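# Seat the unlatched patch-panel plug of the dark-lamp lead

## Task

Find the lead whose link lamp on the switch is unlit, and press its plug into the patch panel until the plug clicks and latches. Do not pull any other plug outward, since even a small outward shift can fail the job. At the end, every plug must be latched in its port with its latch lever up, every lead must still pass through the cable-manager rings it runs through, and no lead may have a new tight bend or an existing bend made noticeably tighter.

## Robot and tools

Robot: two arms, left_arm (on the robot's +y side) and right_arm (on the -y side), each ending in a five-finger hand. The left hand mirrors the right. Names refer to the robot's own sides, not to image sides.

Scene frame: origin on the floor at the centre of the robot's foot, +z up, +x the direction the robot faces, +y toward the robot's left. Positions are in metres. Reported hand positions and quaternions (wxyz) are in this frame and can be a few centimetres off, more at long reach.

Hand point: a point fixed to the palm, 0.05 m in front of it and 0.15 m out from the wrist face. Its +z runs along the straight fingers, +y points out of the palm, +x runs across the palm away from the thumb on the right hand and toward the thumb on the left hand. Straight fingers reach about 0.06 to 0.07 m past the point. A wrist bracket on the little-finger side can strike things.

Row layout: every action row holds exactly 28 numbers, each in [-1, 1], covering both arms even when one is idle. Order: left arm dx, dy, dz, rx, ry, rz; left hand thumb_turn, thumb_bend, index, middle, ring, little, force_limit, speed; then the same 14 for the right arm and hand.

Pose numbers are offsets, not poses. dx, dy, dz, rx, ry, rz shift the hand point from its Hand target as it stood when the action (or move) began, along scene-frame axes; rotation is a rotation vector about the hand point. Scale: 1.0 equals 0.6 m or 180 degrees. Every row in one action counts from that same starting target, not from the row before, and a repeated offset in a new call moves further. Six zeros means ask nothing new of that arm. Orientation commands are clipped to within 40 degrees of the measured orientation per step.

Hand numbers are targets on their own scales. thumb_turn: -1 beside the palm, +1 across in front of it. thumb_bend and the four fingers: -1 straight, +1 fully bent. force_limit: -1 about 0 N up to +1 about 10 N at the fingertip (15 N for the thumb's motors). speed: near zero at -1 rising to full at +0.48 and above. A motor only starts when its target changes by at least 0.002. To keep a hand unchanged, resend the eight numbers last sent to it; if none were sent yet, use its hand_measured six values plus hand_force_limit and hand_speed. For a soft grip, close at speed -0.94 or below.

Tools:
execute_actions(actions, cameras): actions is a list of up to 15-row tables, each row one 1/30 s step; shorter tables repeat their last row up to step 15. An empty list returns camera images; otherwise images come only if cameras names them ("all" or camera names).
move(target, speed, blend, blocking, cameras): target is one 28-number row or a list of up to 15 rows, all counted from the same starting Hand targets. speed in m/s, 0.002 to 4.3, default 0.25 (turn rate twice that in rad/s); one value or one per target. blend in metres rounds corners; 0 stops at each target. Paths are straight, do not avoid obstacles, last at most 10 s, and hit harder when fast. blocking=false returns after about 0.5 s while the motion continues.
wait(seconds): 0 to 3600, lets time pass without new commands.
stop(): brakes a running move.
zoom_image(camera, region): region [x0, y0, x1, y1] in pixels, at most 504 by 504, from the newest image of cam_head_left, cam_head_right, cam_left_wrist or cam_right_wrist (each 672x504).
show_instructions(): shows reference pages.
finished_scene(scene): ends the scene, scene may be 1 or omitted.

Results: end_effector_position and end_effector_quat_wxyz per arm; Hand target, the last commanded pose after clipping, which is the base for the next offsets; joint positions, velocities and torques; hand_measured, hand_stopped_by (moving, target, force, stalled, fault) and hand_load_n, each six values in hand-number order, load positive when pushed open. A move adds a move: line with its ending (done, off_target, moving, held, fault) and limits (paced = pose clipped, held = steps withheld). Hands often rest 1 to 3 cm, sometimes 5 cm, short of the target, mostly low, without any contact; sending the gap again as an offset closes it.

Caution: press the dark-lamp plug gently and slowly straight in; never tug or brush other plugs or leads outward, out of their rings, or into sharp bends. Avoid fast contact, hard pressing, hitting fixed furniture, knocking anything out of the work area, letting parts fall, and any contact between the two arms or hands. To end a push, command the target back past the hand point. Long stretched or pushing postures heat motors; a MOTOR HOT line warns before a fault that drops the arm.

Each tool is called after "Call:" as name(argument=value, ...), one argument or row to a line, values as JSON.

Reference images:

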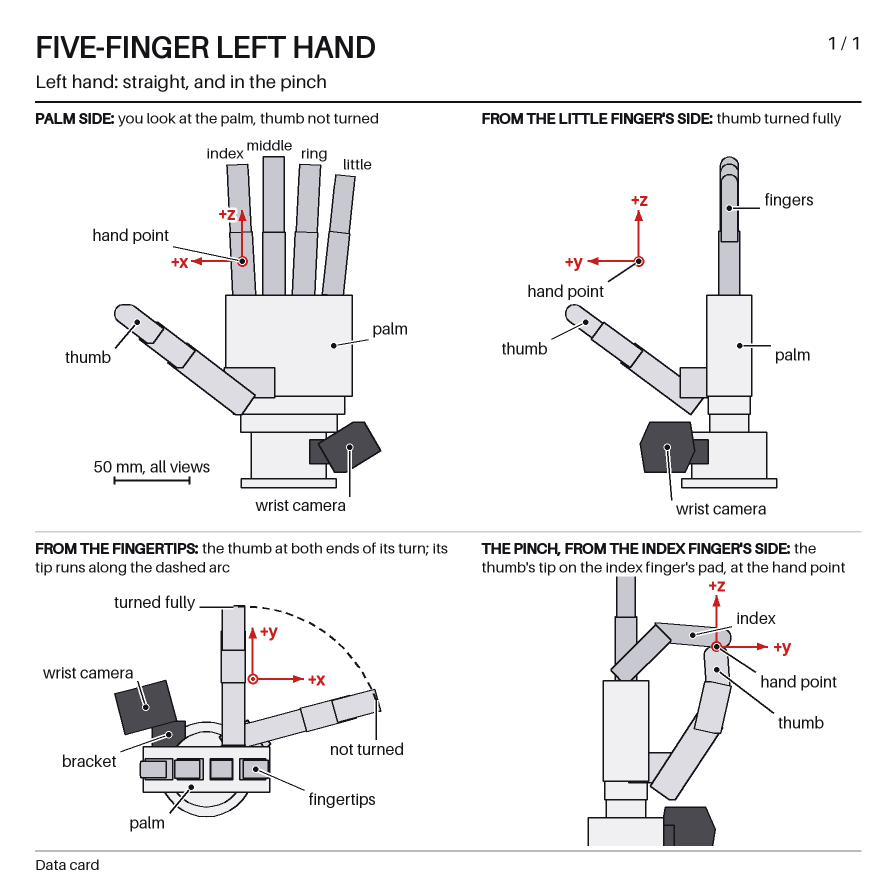

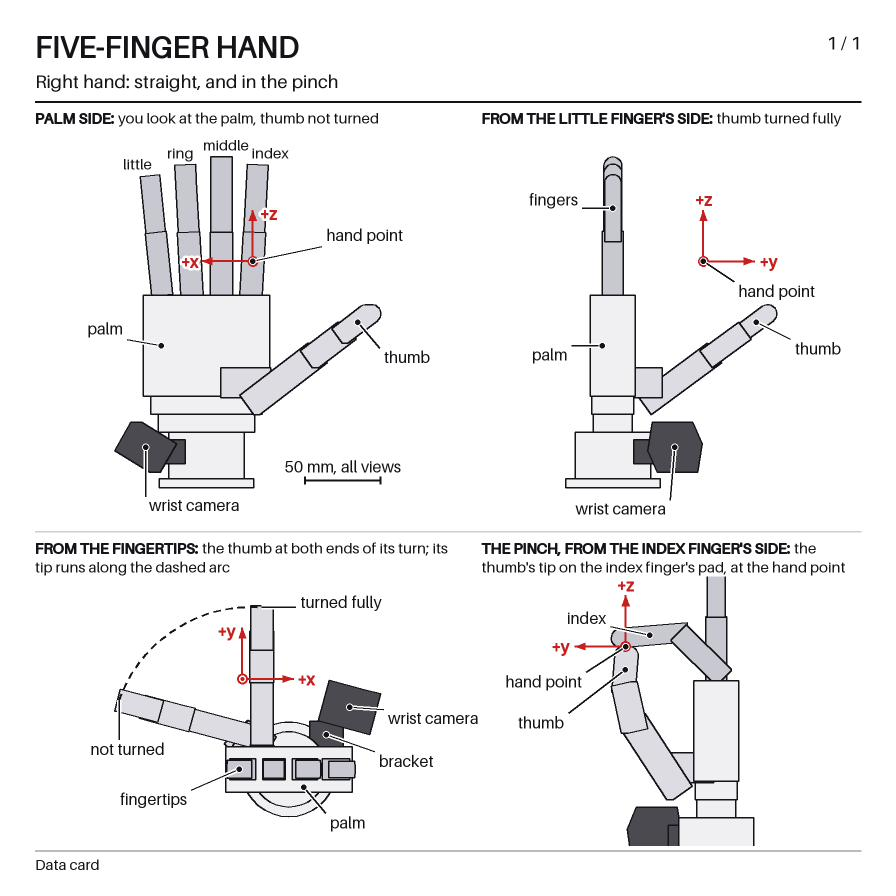

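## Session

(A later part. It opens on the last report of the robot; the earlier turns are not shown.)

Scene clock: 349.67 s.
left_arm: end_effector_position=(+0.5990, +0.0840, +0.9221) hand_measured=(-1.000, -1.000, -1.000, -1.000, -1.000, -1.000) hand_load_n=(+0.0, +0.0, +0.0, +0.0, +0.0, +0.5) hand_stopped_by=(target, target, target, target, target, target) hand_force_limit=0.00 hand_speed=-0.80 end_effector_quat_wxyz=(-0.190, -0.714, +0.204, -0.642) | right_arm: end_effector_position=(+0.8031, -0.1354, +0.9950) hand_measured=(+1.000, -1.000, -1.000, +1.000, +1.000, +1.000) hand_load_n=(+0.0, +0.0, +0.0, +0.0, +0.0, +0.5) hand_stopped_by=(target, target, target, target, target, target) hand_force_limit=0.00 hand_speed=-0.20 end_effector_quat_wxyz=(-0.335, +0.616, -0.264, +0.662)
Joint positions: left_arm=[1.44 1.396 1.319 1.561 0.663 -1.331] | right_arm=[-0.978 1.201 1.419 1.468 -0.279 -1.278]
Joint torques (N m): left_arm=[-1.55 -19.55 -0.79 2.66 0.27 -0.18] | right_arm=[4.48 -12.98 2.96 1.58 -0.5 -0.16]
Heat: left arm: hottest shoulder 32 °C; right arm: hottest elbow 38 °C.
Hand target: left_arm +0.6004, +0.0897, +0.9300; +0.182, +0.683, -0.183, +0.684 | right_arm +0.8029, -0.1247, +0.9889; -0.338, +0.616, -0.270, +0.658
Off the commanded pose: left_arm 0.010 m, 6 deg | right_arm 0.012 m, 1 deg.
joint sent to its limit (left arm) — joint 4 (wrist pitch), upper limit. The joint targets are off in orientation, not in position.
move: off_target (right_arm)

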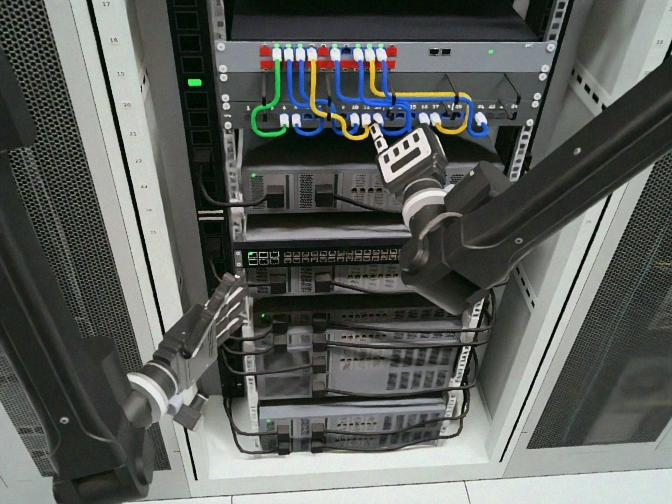

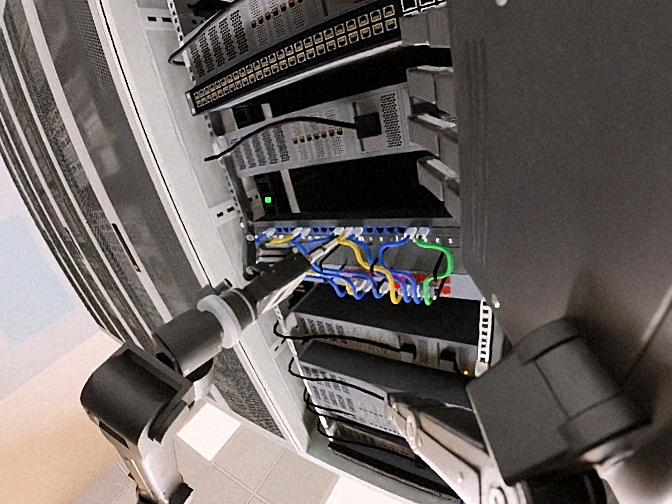

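Call:
move(
  target=[0,0,0,0,0,0,-1,-1,-1,-1,-1,-1,0.0,-0.8,0.012,-0.0016,-0.0014,0.00105,-0.00605,-0.0073,1,-1,-1,1,1,1,0.0,-0.2],
  speed=0.02,
  cameras=["cam_head_left","cam_left_wrist"],
)

Call:
zoom_image(
  camera="cam_head_left",
  region=[355, 105, 395, 145],
)

Call:
zoom_image(
  camera="cam_left_wrist",
  region=[318, 225, 358, 265],
)

Scene clock: 351.03 s.
left_arm: end_effector_position=(+0.5990, +0.0840, +0.9221) hand_measured=(-1.000, -1.000, -1.000, -1.000, -1.000, -1.000) hand_load_n=(+0.0, -0.5, +0.0, +0.0, +0.0, +0.0) hand_stopped_by=(target, target, target, target, target, target) hand_force_limit=0.00 hand_speed=-0.80 end_effector_quat_wxyz=(-0.190, -0.714, +0.204, -0.642) | right_arm: end_effector_position=(+0.8057, -0.1362, +0.9928) hand_measured=(+1.000, -1.000, -1.000, +1.000, +1.000, +1.000) hand_load_n=(+0.0, +0.0, +0.0, +0.0, +0.0, +0.0) hand_stopped_by=(target, target, target, target, target, target) hand_force_limit=0.00 hand_speed=-0.20 end_effector_quat_wxyz=(-0.330, +0.610, -0.267, +0.669)
Joint positions: left_arm=[1.44 1.396 1.319 1.561 0.663 -1.331] | right_arm=[-0.978 1.219 1.442 1.484 -0.272 -1.278]
Joint torques (N m): left_arm=[-1.38 -19.37 -0.9 2.61 0.25 -0.18] | right_arm=[4.66 -12.69 3.97 1.57 -0.5 -0.11]
Heat: left arm: hottest shoulder 32 °C; right arm: hottest elbow 38 °C.
Hand target: left_arm +0.6004, +0.0897, +0.9300; +0.182, +0.683, -0.183, +0.684 | right_arm +0.8101, -0.1257, +0.9881; -0.334, +0.606, -0.275, +0.668
Off the commanded pose: left_arm 0.010 m, 6 deg | right_arm 0.012 m, 1 deg.
joint sent to its limit (left arm) — joint 4 (wrist pitch), upper limit. The joint targets are off in orientation, not in position.
move: off_target (right_arm)

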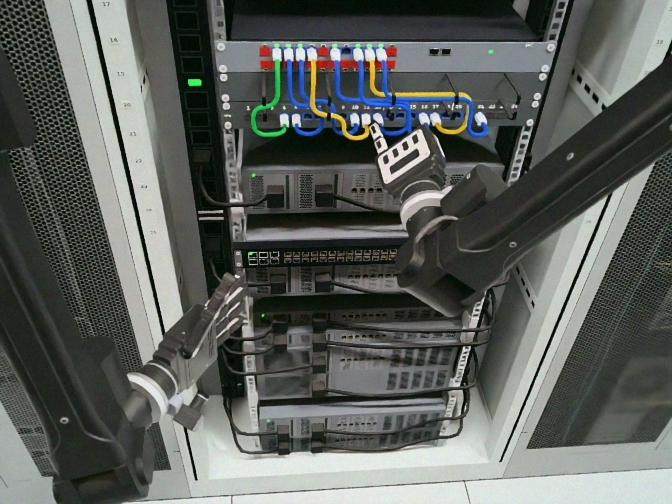

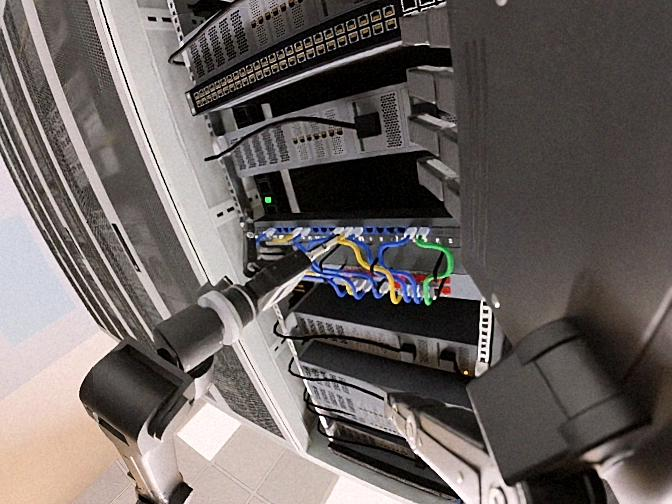

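Scaled by 12.600 from the camera's image (finer frame: 960x720).

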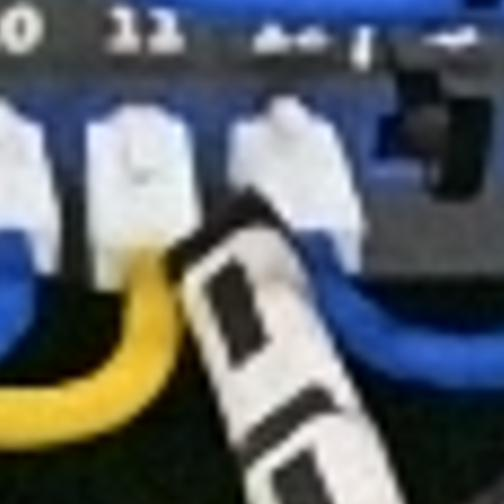

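Scaled by 12.600 from the camera's image (finer frame: 960x720).

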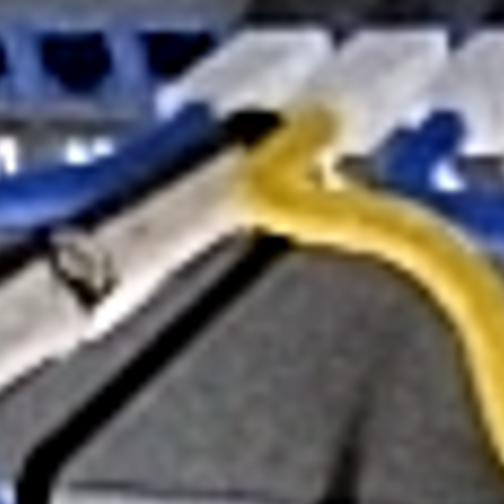

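Call:
move(
  target=[0,0,0,0,0,0,-1,-1,-1,-1,-1,-1,0.0,-0.8,0.03,-0.004,-0.0036,0.0005,-0.003,-0.0036,1,-1,-1,1,1,1,0.0,-0.2],
  speed=0.02,
  cameras=["cam_head_left","cam_left_wrist"],
)

Call:
zoom_image(
  camera="cam_head_left",
  region=[355, 105, 395, 145],
)

Call:
zoom_image(
  camera="cam_left_wrist",
  region=[318, 225, 358, 265],
)

Scene clock: 352.47 s.
left_arm: end_effector_position=(+0.5990, +0.0840, +0.9221) hand_measured=(-1.000, -1.000, -1.000, -1.000, -1.000, -1.000) hand_load_n=(+0.0, +0.0, +0.0, +0.0, +0.0, -0.5) hand_stopped_by=(target, target, target, target, target, target) hand_force_limit=0.00 hand_speed=-0.80 end_effector_quat_wxyz=(-0.190, -0.714, +0.204, -0.642) | right_arm: end_effector_position=(+0.8069, -0.1351, +0.9908) hand_measured=(+1.000, -1.000, -1.000, +1.000, +1.000, +1.000) hand_load_n=(+0.0, +0.5, +0.0, +0.0, +0.0, +0.0) hand_stopped_by=(target, target, target, target, target, target) hand_force_limit=0.00 hand_speed=-0.20 end_effector_quat_wxyz=(-0.329, +0.605, -0.267, +0.674)
Joint positions: left_arm=[1.44 1.396 1.319 1.561 0.663 -1.331] | right_arm=[-0.978 1.235 1.458 1.497 -0.271 -1.275]
Joint torques (N m): left_arm=[-1.55 -19.31 -0.95 2.59 0.25 -0.21] | right_arm=[4.95 -12.86 6.72 -0.2 -0.33 -0.12]
Heat: left arm: hottest shoulder 32 °C; right arm: hottest elbow 38 °C.
Hand target: left_arm +0.6004, +0.0897, +0.9300; +0.182, +0.683, -0.183, +0.684 | right_arm +0.8280, -0.1279, +0.9857; -0.332, +0.601, -0.277, +0.672
Off the commanded pose: left_arm 0.010 m, 6 deg | right_arm 0.023 m, 1 deg.
joint sent to its limit (left arm) — joint 4 (wrist pitch), upper limit. The joint targets are off in orientation, not in position.
move: off_target (right_arm)

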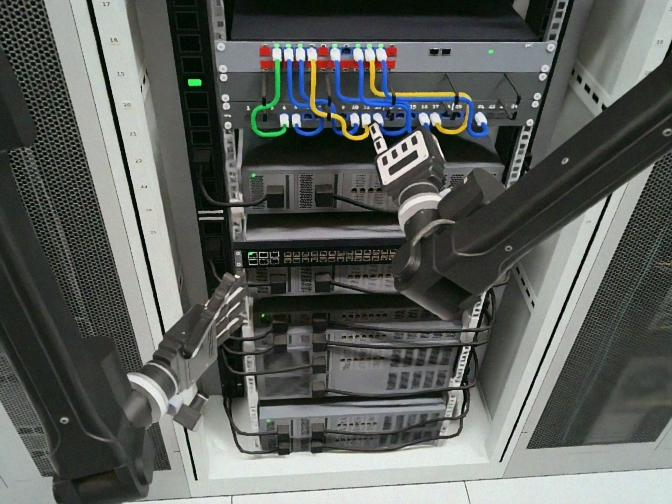

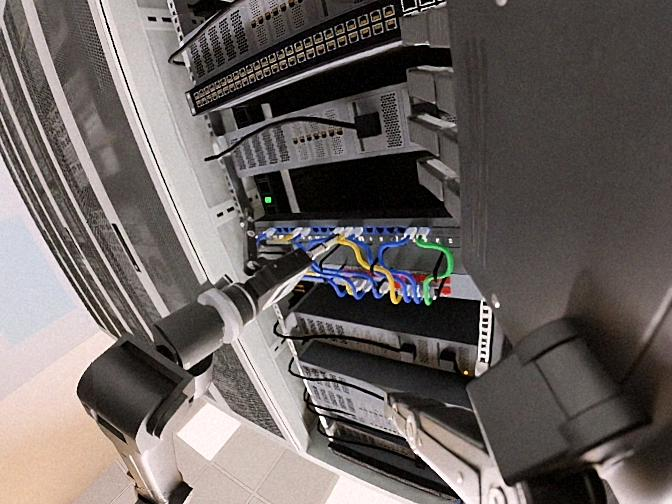

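Scaled by 12.600 from the camera's image (finer frame: 960x720).

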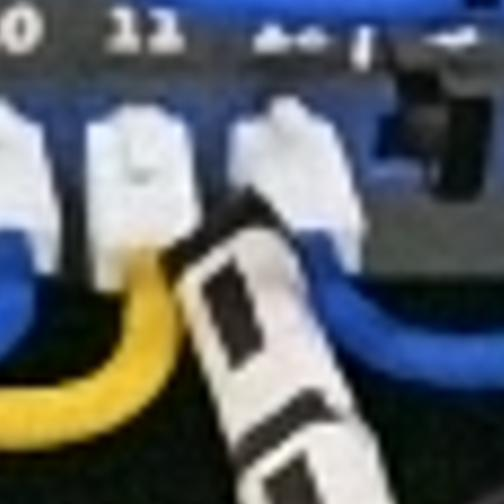

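Scaled by 12.600 from the camera's image (finer frame: 960x720).

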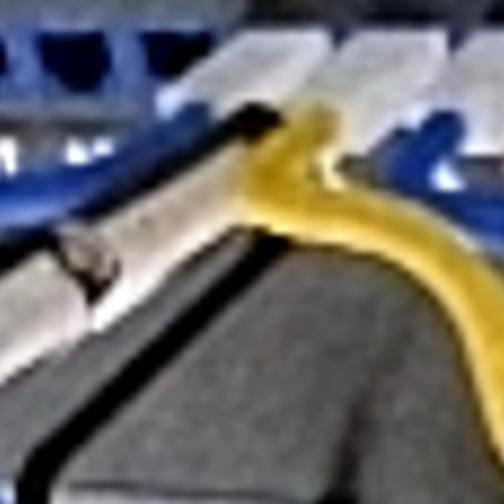

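Call:
move(
  target=[0,0,0,0,0,0,-1,-1,-1,-1,-1,-1,0.0,-0.8,0.0333,-0.0045,-0.004,0,0,0,1,-1,-1,1,1,1,0.0,-0.2],
  speed=0.02,
  cameras=["cam_head_left","cam_left_wrist"],
)

Call:
zoom_image(
  camera="cam_head_left",
  region=[355, 105, 395, 145],
)

Call:
zoom_image(
  camera="cam_left_wrist",
  region=[318, 225, 358, 265],
)

Scene clock: 353.83 s.
left_arm: end_effector_position=(+0.5990, +0.0840, +0.9221) hand_measured=(-1.000, -1.000, -1.000, -1.000, -1.000, -1.000) hand_load_n=(+0.0, +0.0, +0.0, +0.5, +0.0, +0.0) hand_stopped_by=(target, target, target, target, target, target) hand_force_limit=0.00 hand_speed=-0.80 end_effector_quat_wxyz=(-0.190, -0.714, +0.204, -0.642) | right_arm: end_effector_position=(+0.8080, -0.1346, +0.9903) hand_measured=(+1.000, -1.000, -1.000, +1.000, +1.000, +1.000) hand_load_n=(+0.0, +0.0, +0.0, +0.0, +0.0, +0.0) hand_stopped_by=(target, target, target, target, target, target) hand_force_limit=0.00 hand_speed=-0.20 end_effector_quat_wxyz=(-0.331, +0.603, -0.270, +0.673)
Joint positions: left_arm=[1.44 1.396 1.319 1.561 0.663 -1.331] | right_arm=[-0.978 1.238 1.464 1.497 -0.271 -1.267]
Joint torques (N m): left_arm=[-0.91 -19.37 -0.83 2.65 0.26 -0.22] | right_arm=[4.84 -12.69 9.47 -2.02 -0.35 -0.19]
Heat: left arm: hottest shoulder 32 °C; right arm: hottest elbow 38 °C.
Hand target: left_arm +0.6004, +0.0897, +0.9300; +0.182, +0.683, -0.183, +0.684 | right_arm +0.8479, -0.1306, +0.9833; -0.332, +0.601, -0.277, +0.672
Off the commanded pose: left_arm 0.010 m, 6 deg | right_arm 0.041 m, 1 deg.
joint sent to its limit (left arm) — joint 4 (wrist pitch), upper limit. The joint targets are off in orientation, not in position.
move: off_target (right_arm)

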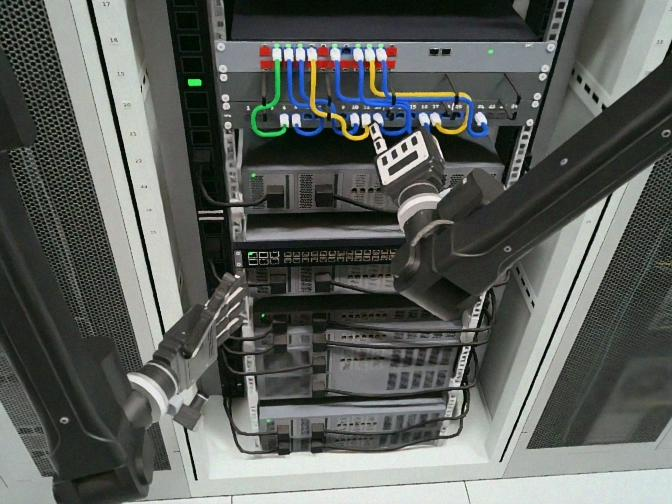

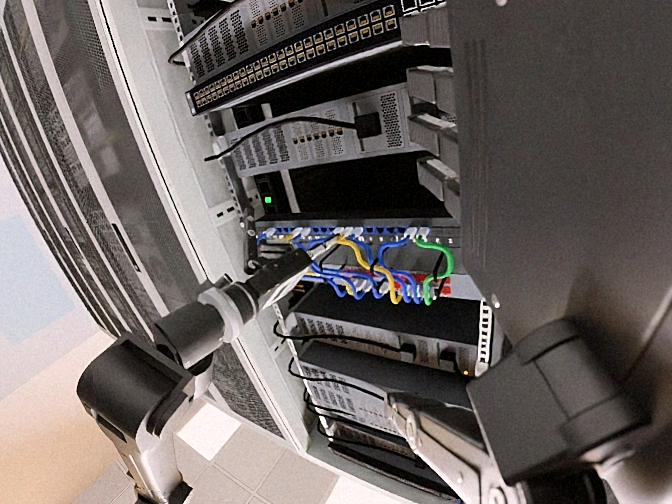

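Scaled by 12.600 from the camera's image (finer frame: 960x720).

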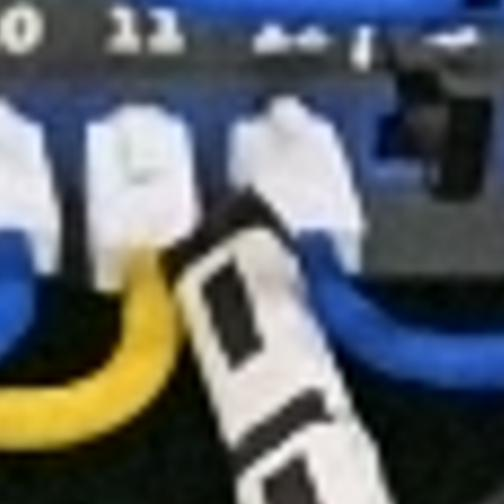

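Scaled by 12.600 from the camera's image (finer frame: 960x720).

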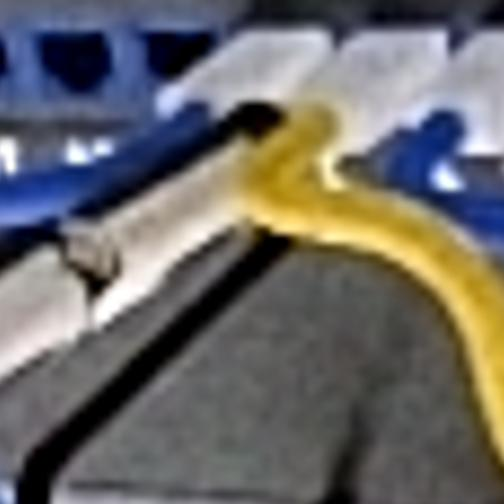

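Call:
move(
  target=[0,0,0,0,0,0,-1,-1,-1,-1,-1,-1,0.0,-0.8,0.0333,-0.0045,-0.004,0,0,0,1,-1,-1,1,1,1,0.0,-0.2],
  speed=0.02,
  cameras=["cam_head_left","cam_left_wrist"],
)

Call:
zoom_image(
  camera="cam_head_left",
  region=[355, 105, 395, 145],
)

Call:
zoom_image(
  camera="cam_left_wrist",
  region=[318, 225, 358, 265],
)

Scene clock: 355.20 s.
left_arm: end_effector_position=(+0.5990, +0.0840, +0.9221) hand_measured=(-1.000, -1.000, -1.000, -1.000, -1.000, -1.000) hand_load_n=(+0.0, +0.0, +0.0, +0.0, +0.0, +0.0) hand_stopped_by=(target, target, target, target, target, target) hand_force_limit=0.00 hand_speed=-0.80 end_effector_quat_wxyz=(-0.190, -0.714, +0.204, -0.642) | right_arm: end_effector_position=(+0.8090, -0.1342, +0.9900) hand_measured=(+1.000, -1.000, -1.000, +1.000, +1.000, +1.000) hand_load_n=(+0.0, +0.0, +0.5, +0.0, +0.0, +0.0) hand_stopped_by=(target, target, target, target, target, target) hand_force_limit=0.00 hand_speed=-0.20 end_effector_quat_wxyz=(-0.334, +0.602, -0.272, +0.673)
Joint positions: left_arm=[1.44 1.396 1.319 1.561 0.663 -1.331] | right_arm=[-0.978 1.24 1.468 1.497 -0.271 -1.259]
Joint torques (N m): left_arm=[-1.85 -19.31 -0.91 2.66 0.27 -0.17] | right_arm=[4.66 -12.98 11.78 -3.52 -0.37 -0.26]
Heat: left arm: hottest shoulder 32 °C; right arm: hottest elbow 38 °C.
Hand target: left_arm +0.6004, +0.0897, +0.9300; +0.182, +0.683, -0.183, +0.684 | right_arm +0.8679, -0.1333, +0.9810; -0.332, +0.601, -0.277, +0.672
Off the commanded pose: left_arm 0.010 m, 6 deg | right_arm 0.060 m, 1 deg.
joint sent to its limit (left arm) — joint 4 (wrist pitch), upper limit. The joint targets are off in orientation, not in position.
move: off_target (right_arm)

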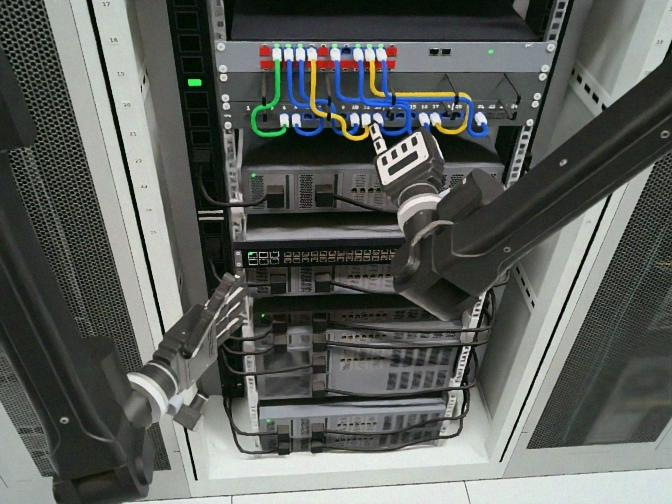

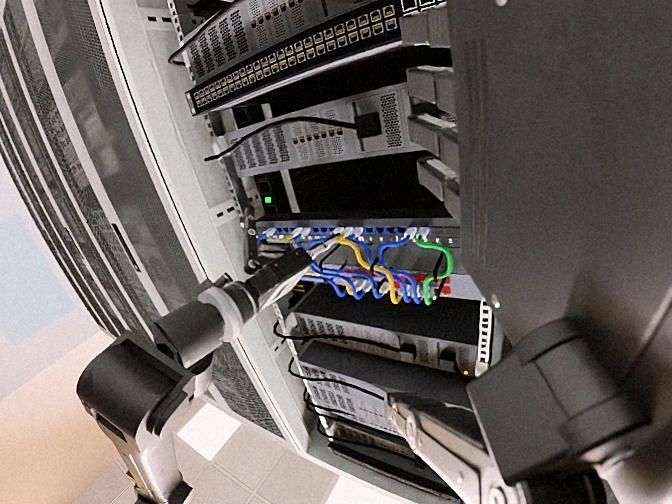

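Scaled by 12.600 from the camera's image (finer frame: 960x720).

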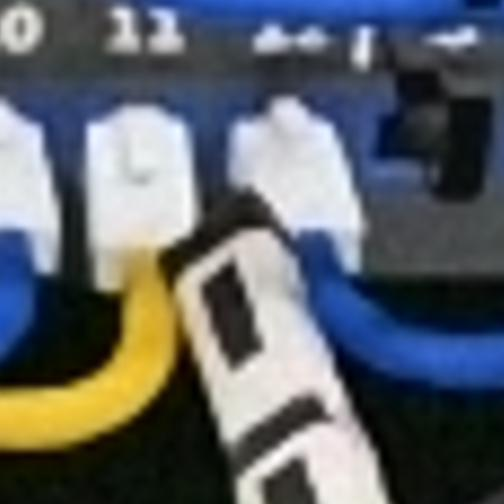

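Scaled by 12.600 from the camera's image (finer frame: 960x720).

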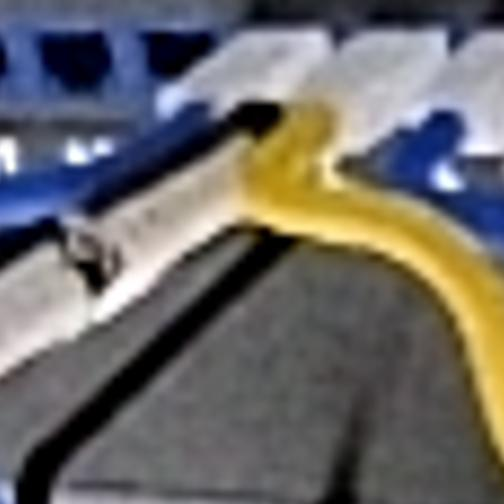

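Call:
move(
  target=[0,0,0,0,0,0,-1,-1,-1,-1,-1,-1,0.0,-0.8,0.0333,-0.0045,-0.004,0,0,0,1,-1,-1,1,1,1,0.0,-0.2],
  speed=0.02,
  cameras=["cam_head_left","cam_left_wrist"],
)

Call:
zoom_image(
  camera="cam_head_left",
  region=[355, 105, 395, 145],
)

Call:
zoom_image(
  camera="cam_left_wrist",
  region=[318, 225, 358, 265],
)

Scene clock: 356.73 s.
left_arm: end_effector_position=(+0.5990, +0.0840, +0.9221) hand_measured=(-1.000, -1.000, -1.000, -1.000, -1.000, -1.000) hand_load_n=(+0.0, +0.0, +0.0, +0.0, +0.5, +0.0) hand_stopped_by=(target, target, target, target, target, target) hand_force_limit=0.00 hand_speed=-0.80 end_effector_quat_wxyz=(-0.190, -0.714, +0.204, -0.642) | right_arm: end_effector_position=(+0.8099, -0.1341, +0.9899) hand_measured=(+1.000, -1.000, -1.000, +1.000, +1.000, +1.000) hand_load_n=(+0.0, +0.0, +0.5, +0.0, +0.0, +0.0) hand_stopped_by=(target, target, target, target, target, target) hand_force_limit=0.00 hand_speed=-0.20 end_effector_quat_wxyz=(-0.335, +0.600, -0.274, +0.672)
Joint positions: left_arm=[1.44 1.396 1.319 1.561 0.663 -1.331] | right_arm=[-0.978 1.242 1.472 1.497 -0.27 -1.253]
Joint torques (N m): left_arm=[-1.73 -19.55 -0.76 2.77 0.26 -0.2] | right_arm=[4.72 -13.33 13.7 -4.94 -0.4 -0.3]
Heat: left arm: hottest shoulder 32 °C; right arm: hottest elbow 39 °C.
Hand target: left_arm +0.6004, +0.0897, +0.9300; +0.182, +0.683, -0.183, +0.684 | right_arm +0.8880, -0.1361, +0.9787; -0.332, +0.601, -0.277, +0.672
Off the commanded pose: left_arm 0.010 m, 6 deg | right_arm 0.079 m, 1 deg.
joint sent to its limit (left arm) — joint 4 (wrist pitch), upper limit. The joint targets are off in orientation, not in position.
move: off_target (right_arm)

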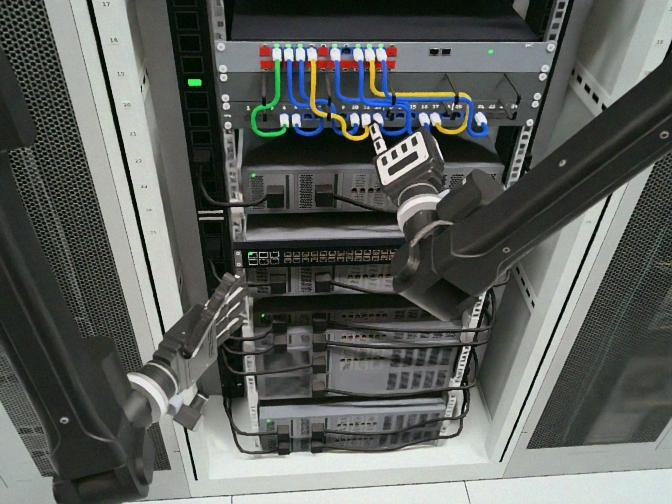

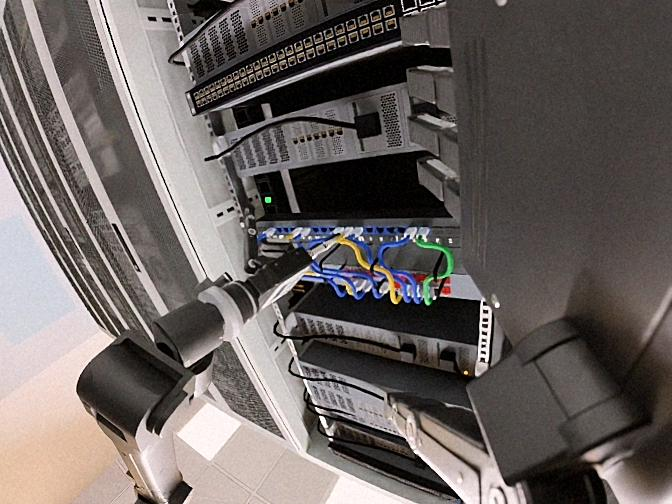

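Scaled by 12.600 from the camera's image (finer frame: 960x720).

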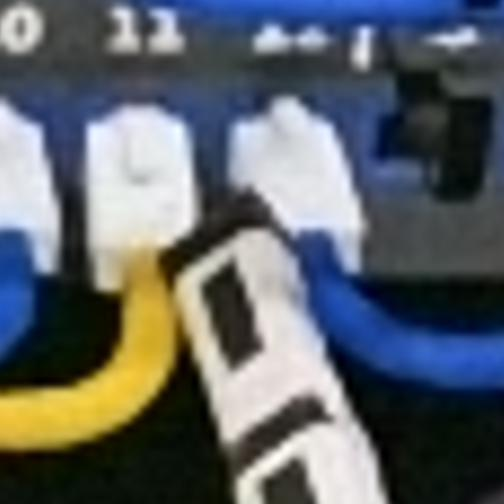

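Scaled by 12.600 from the camera's image (finer frame: 960x720).

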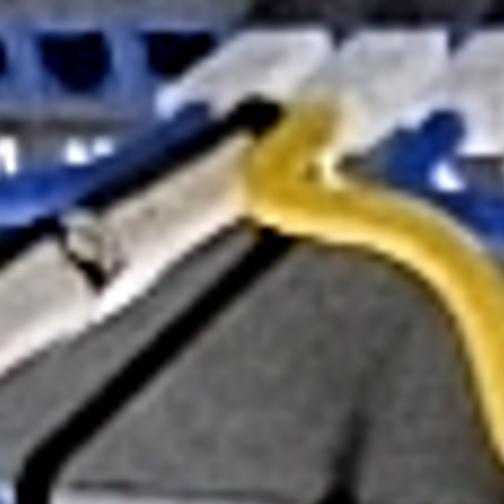

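Call:
move(
  target=[0,0,0,0,0,0,-1,-1,-1,-1,-1,-1,0.0,-0.8,0.0333,-0.0045,-0.004,0,0,0,1,-1,-1,1,1,1,0.0,-0.2],
  speed=0.02,
  cameras=["cam_head_left","cam_left_wrist"],
)

Call:
zoom_image(
  camera="cam_head_left",
  region=[355, 105, 395, 145],
)

Call:
zoom_image(
  camera="cam_left_wrist",
  region=[318, 225, 358, 265],
)

Scene clock: 358.17 s.
left_arm: end_effector_position=(+0.5990, +0.0840, +0.9221) hand_measured=(-1.000, -1.000, -1.000, -1.000, -1.000, -1.000) hand_load_n=(+0.0, +0.0, +0.0, +0.0, +0.0, +0.0) hand_stopped_by=(target, target, target, target, target, target) hand_force_limit=0.00 hand_speed=-0.80 end_effector_quat_wxyz=(-0.190, -0.714, +0.204, -0.642) | right_arm: end_effector_position=(+0.8107, -0.1340, +0.9899) hand_measured=(+1.000, -1.000, -1.000, +1.000, +1.000, +1.000) hand_load_n=(+0.0, +0.0, +0.5, +0.0, +0.0, +0.0) hand_stopped_by=(target, target, target, target, target, target) hand_force_limit=0.00 hand_speed=-0.20 end_effector_quat_wxyz=(-0.337, +0.599, -0.276, +0.672)
Joint positions: left_arm=[1.44 1.396 1.319 1.561 0.663 -1.331] | right_arm=[-0.978 1.243 1.475 1.497 -0.27 -1.247]
Joint torques (N m): left_arm=[-1.79 -19.37 -0.8 2.74 0.27 -0.19] | right_arm=[4.42 -13.68 15.45 -6.19 -0.42 -0.36]
Heat: left arm: hottest shoulder 32 °C; right arm: hottest elbow 39 °C.
Hand target: left_arm +0.6004, +0.0897, +0.9300; +0.182, +0.683, -0.183, +0.684 | right_arm +0.9080, -0.1388, +0.9764; -0.332, +0.601, -0.277, +0.672
Off the commanded pose: left_arm 0.010 m, 6 deg | right_arm 0.098 m, 1 deg.
joint sent to its limit (left arm) — joint 4 (wrist pitch), upper limit. The joint targets are off in orientation, not in position.
move: off_target (right_arm)

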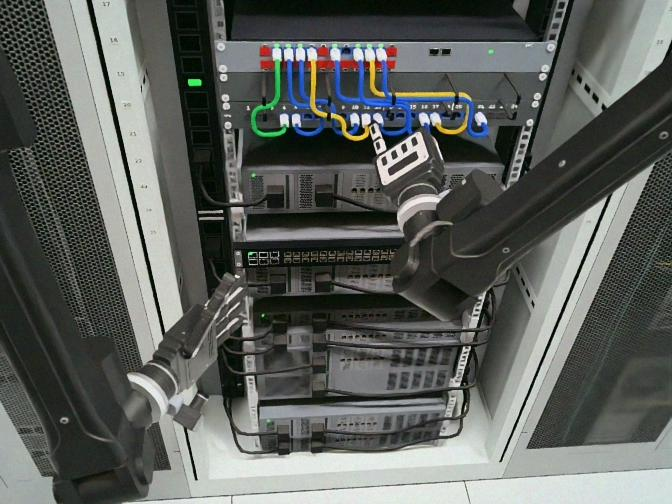

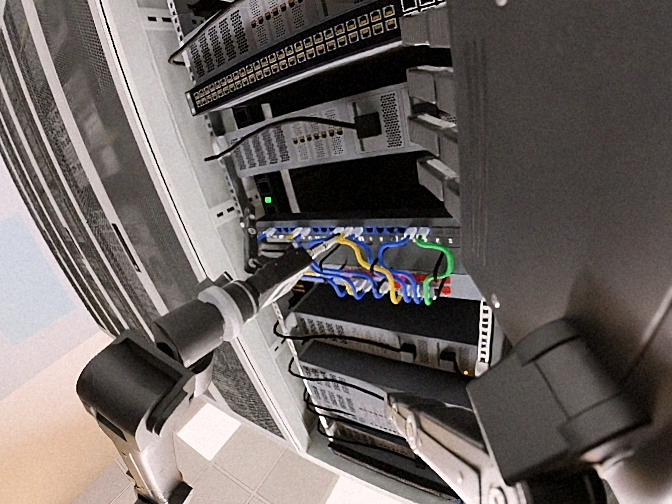

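Scaled by 12.600 from the camera's image (finer frame: 960x720).

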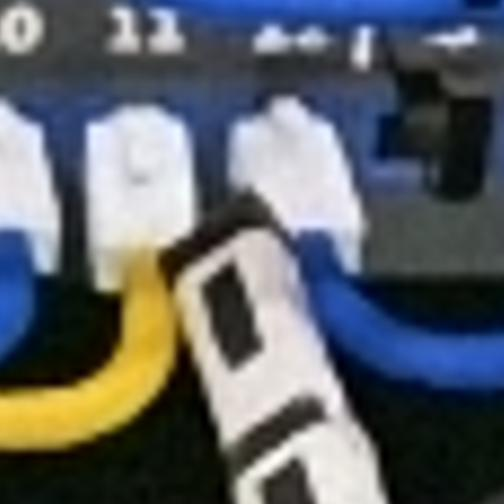

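Scaled by 12.600 from the camera's image (finer frame: 960x720).

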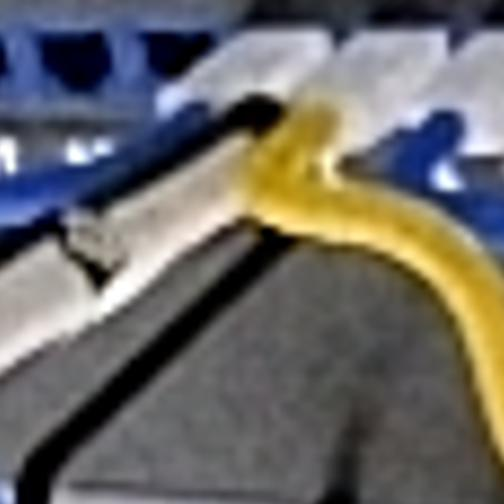

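Call:
move(
  target=[0,0,0,0,0,0,-1,-1,-1,-1,-1,-1,0.0,-0.8,0.0333,-0.0045,-0.004,0,0,0,1,-1,-1,1,1,1,0.0,-0.2],
  speed=0.02,
  cameras=["cam_head_left","cam_left_wrist"],
)

Call:
zoom_image(
  camera="cam_head_left",
  region=[355, 105, 395, 145],
)

Call:
zoom_image(
  camera="cam_left_wrist",
  region=[318, 225, 358, 265],
)

Scene clock: 360.13 s.
left_arm: end_effector_position=(+0.5990, +0.0840, +0.9221) hand_measured=(-1.000, -1.000, -1.000, -1.000, -1.000, -1.000) hand_load_n=(+0.0, +0.0, +0.0, +0.0, +0.0, +0.0) hand_stopped_by=(target, target, target, target, target, target) hand_force_limit=0.00 hand_speed=-0.80 end_effector_quat_wxyz=(-0.190, -0.714, +0.204, -0.642) | right_arm: end_effector_position=(+0.8114, -0.1342, +0.9894) hand_measured=(+1.000, -1.000, -1.000, +1.000, +1.000, +1.000) hand_load_n=(+0.0, +0.0, +0.5, +0.0, +0.0, +0.0) hand_stopped_by=(target, target, target, target, target, target) hand_force_limit=0.00 hand_speed=-0.20 end_effector_quat_wxyz=(-0.340, +0.598, -0.277, +0.671)
Joint positions: left_arm=[1.44 1.396 1.319 1.561 0.663 -1.331] | right_arm=[-0.981 1.243 1.477 1.495 -0.272 -1.238]
Joint torques (N m): left_arm=[-1.49 -19.14 -0.79 2.54 0.26 -0.19] | right_arm=[4.66 -14.04 16.92 -7.2 -0.33 -0.4]
Heat: left arm: hottest shoulder 32 °C; right arm: hottest elbow 40 °C.
Hand target: left_arm +0.6004, +0.0897, +0.9300; +0.182, +0.683, -0.183, +0.684 | right_arm +0.9280, -0.1415, +0.9739; -0.332, +0.601, -0.277, +0.672
Off the commanded pose: left_arm 0.010 m, 6 deg | right_arm 0.118 m, 1 deg.
joint sent to its limit (left arm) — joint 4 (wrist pitch), upper limit. The joint targets are off in orientation, not in position.
move: off_target (right_arm)

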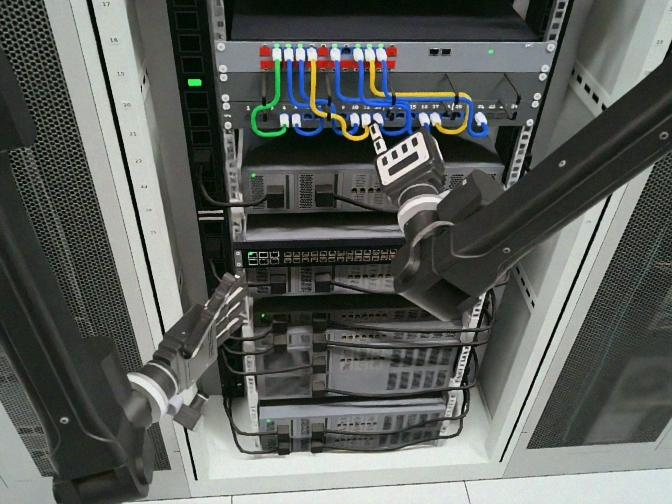

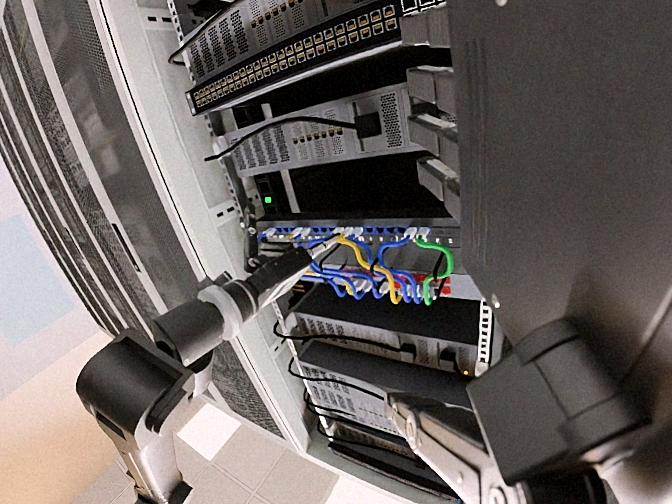

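Scaled by 12.600 from the camera's image (finer frame: 960x720).

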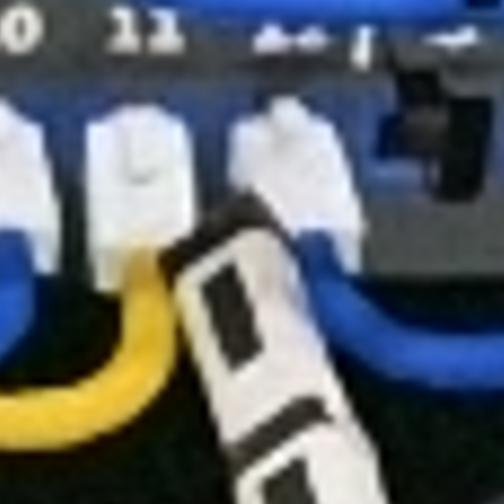

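Scaled by 12.600 from the camera's image (finer frame: 960x720).

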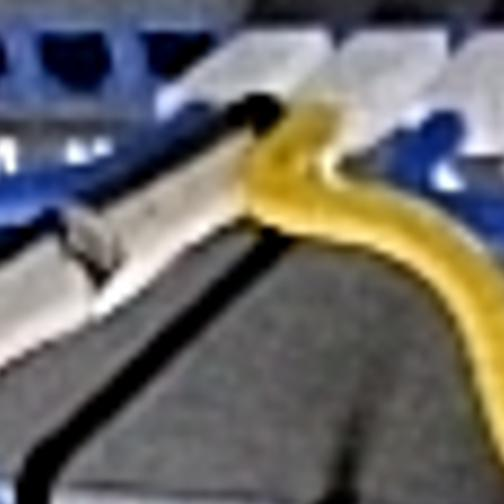

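Call:
move(
  target=[0,0,0,0,0,0,-1,-1,-1,-1,-1,-1,0.0,-0.8,0.0333,-0.0045,-0.004,0,0,0,1,-1,-1,1,1,1,0.0,-0.2],
  speed=0.02,
  cameras=["cam_head_left","cam_left_wrist"],
)

Call:
zoom_image(
  camera="cam_head_left",
  region=[355, 105, 395, 145],
)

Call:
zoom_image(
  camera="cam_left_wrist",
  region=[318, 225, 358, 265],
)

Scene clock: 361.50 s.
left_arm: end_effector_position=(+0.5990, +0.0840, +0.9221) hand_measured=(-1.000, -1.000, -1.000, -1.000, -1.000, -1.000) hand_load_n=(+0.0, +0.0, +0.0, +0.0, +0.0, +0.0) hand_stopped_by=(target, target, target, target, target, target) hand_force_limit=0.00 hand_speed=-0.80 end_effector_quat_wxyz=(-0.190, -0.714, +0.204, -0.642) | right_arm: end_effector_position=(+0.8124, -0.1347, +0.9890) hand_measured=(+1.000, -1.000, -1.000, +1.000, +1.000, +1.000) hand_load_n=(+0.0, +0.0, +0.5, +0.0, +0.0, +0.0) hand_stopped_by=(target, target, target, target, target, target) hand_force_limit=0.00 hand_speed=-0.20 end_effector_quat_wxyz=(-0.343, +0.598, -0.275, +0.670)
Joint positions: left_arm=[1.44 1.396 1.319 1.561 0.663 -1.331] | right_arm=[-0.986 1.243 1.48 1.492 -0.277 -1.23]
Joint torques (N m): left_arm=[-1.73 -19.19 -0.94 2.66 0.25 -0.18] | right_arm=[4.72 -14.62 18.29 -8.12 -0.16 -0.45]
Heat: left arm: hottest shoulder 32 °C; right arm: hottest elbow 40 °C.
Hand target: left_arm +0.6004, +0.0897, +0.9300; +0.182, +0.683, -0.183, +0.684 | right_arm +0.9480, -0.1442, +0.9716; -0.332, +0.601, -0.277, +0.672
Off the commanded pose: left_arm 0.010 m, 6 deg | right_arm 0.137 m, 1 deg.
joint sent to its limit (left arm) — joint 4 (wrist pitch), upper limit. The joint targets are off in orientation, not in position.
move: off_target (right_arm)

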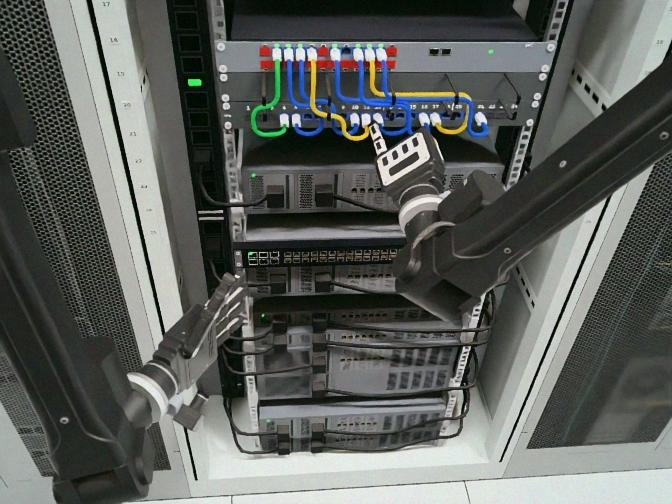

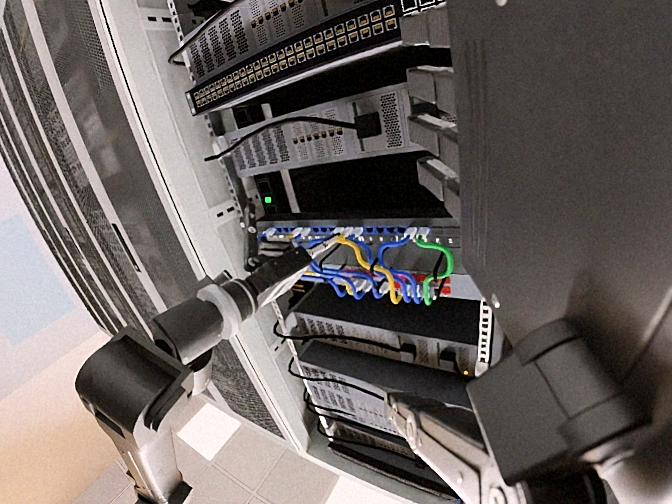

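Scaled by 12.600 from the camera's image (finer frame: 960x720).

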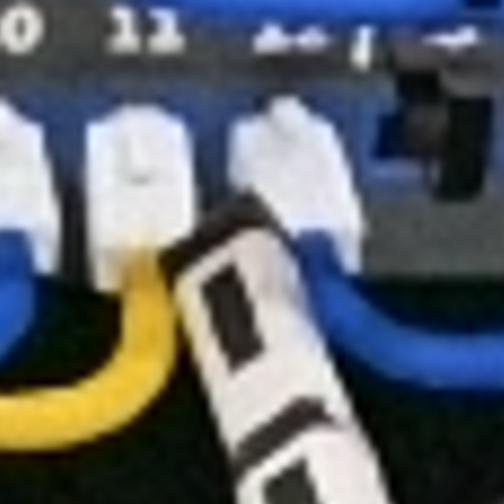

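Scaled by 12.600 from the camera's image (finer frame: 960x720).

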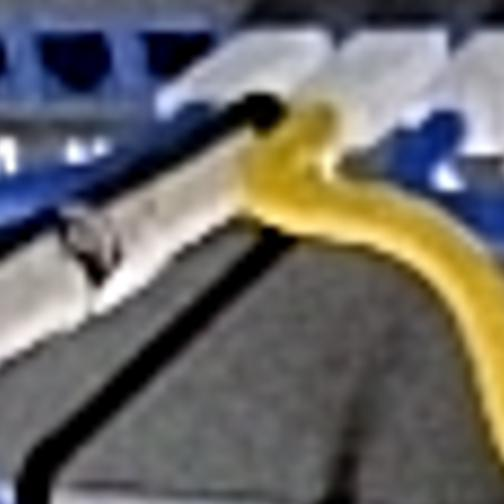

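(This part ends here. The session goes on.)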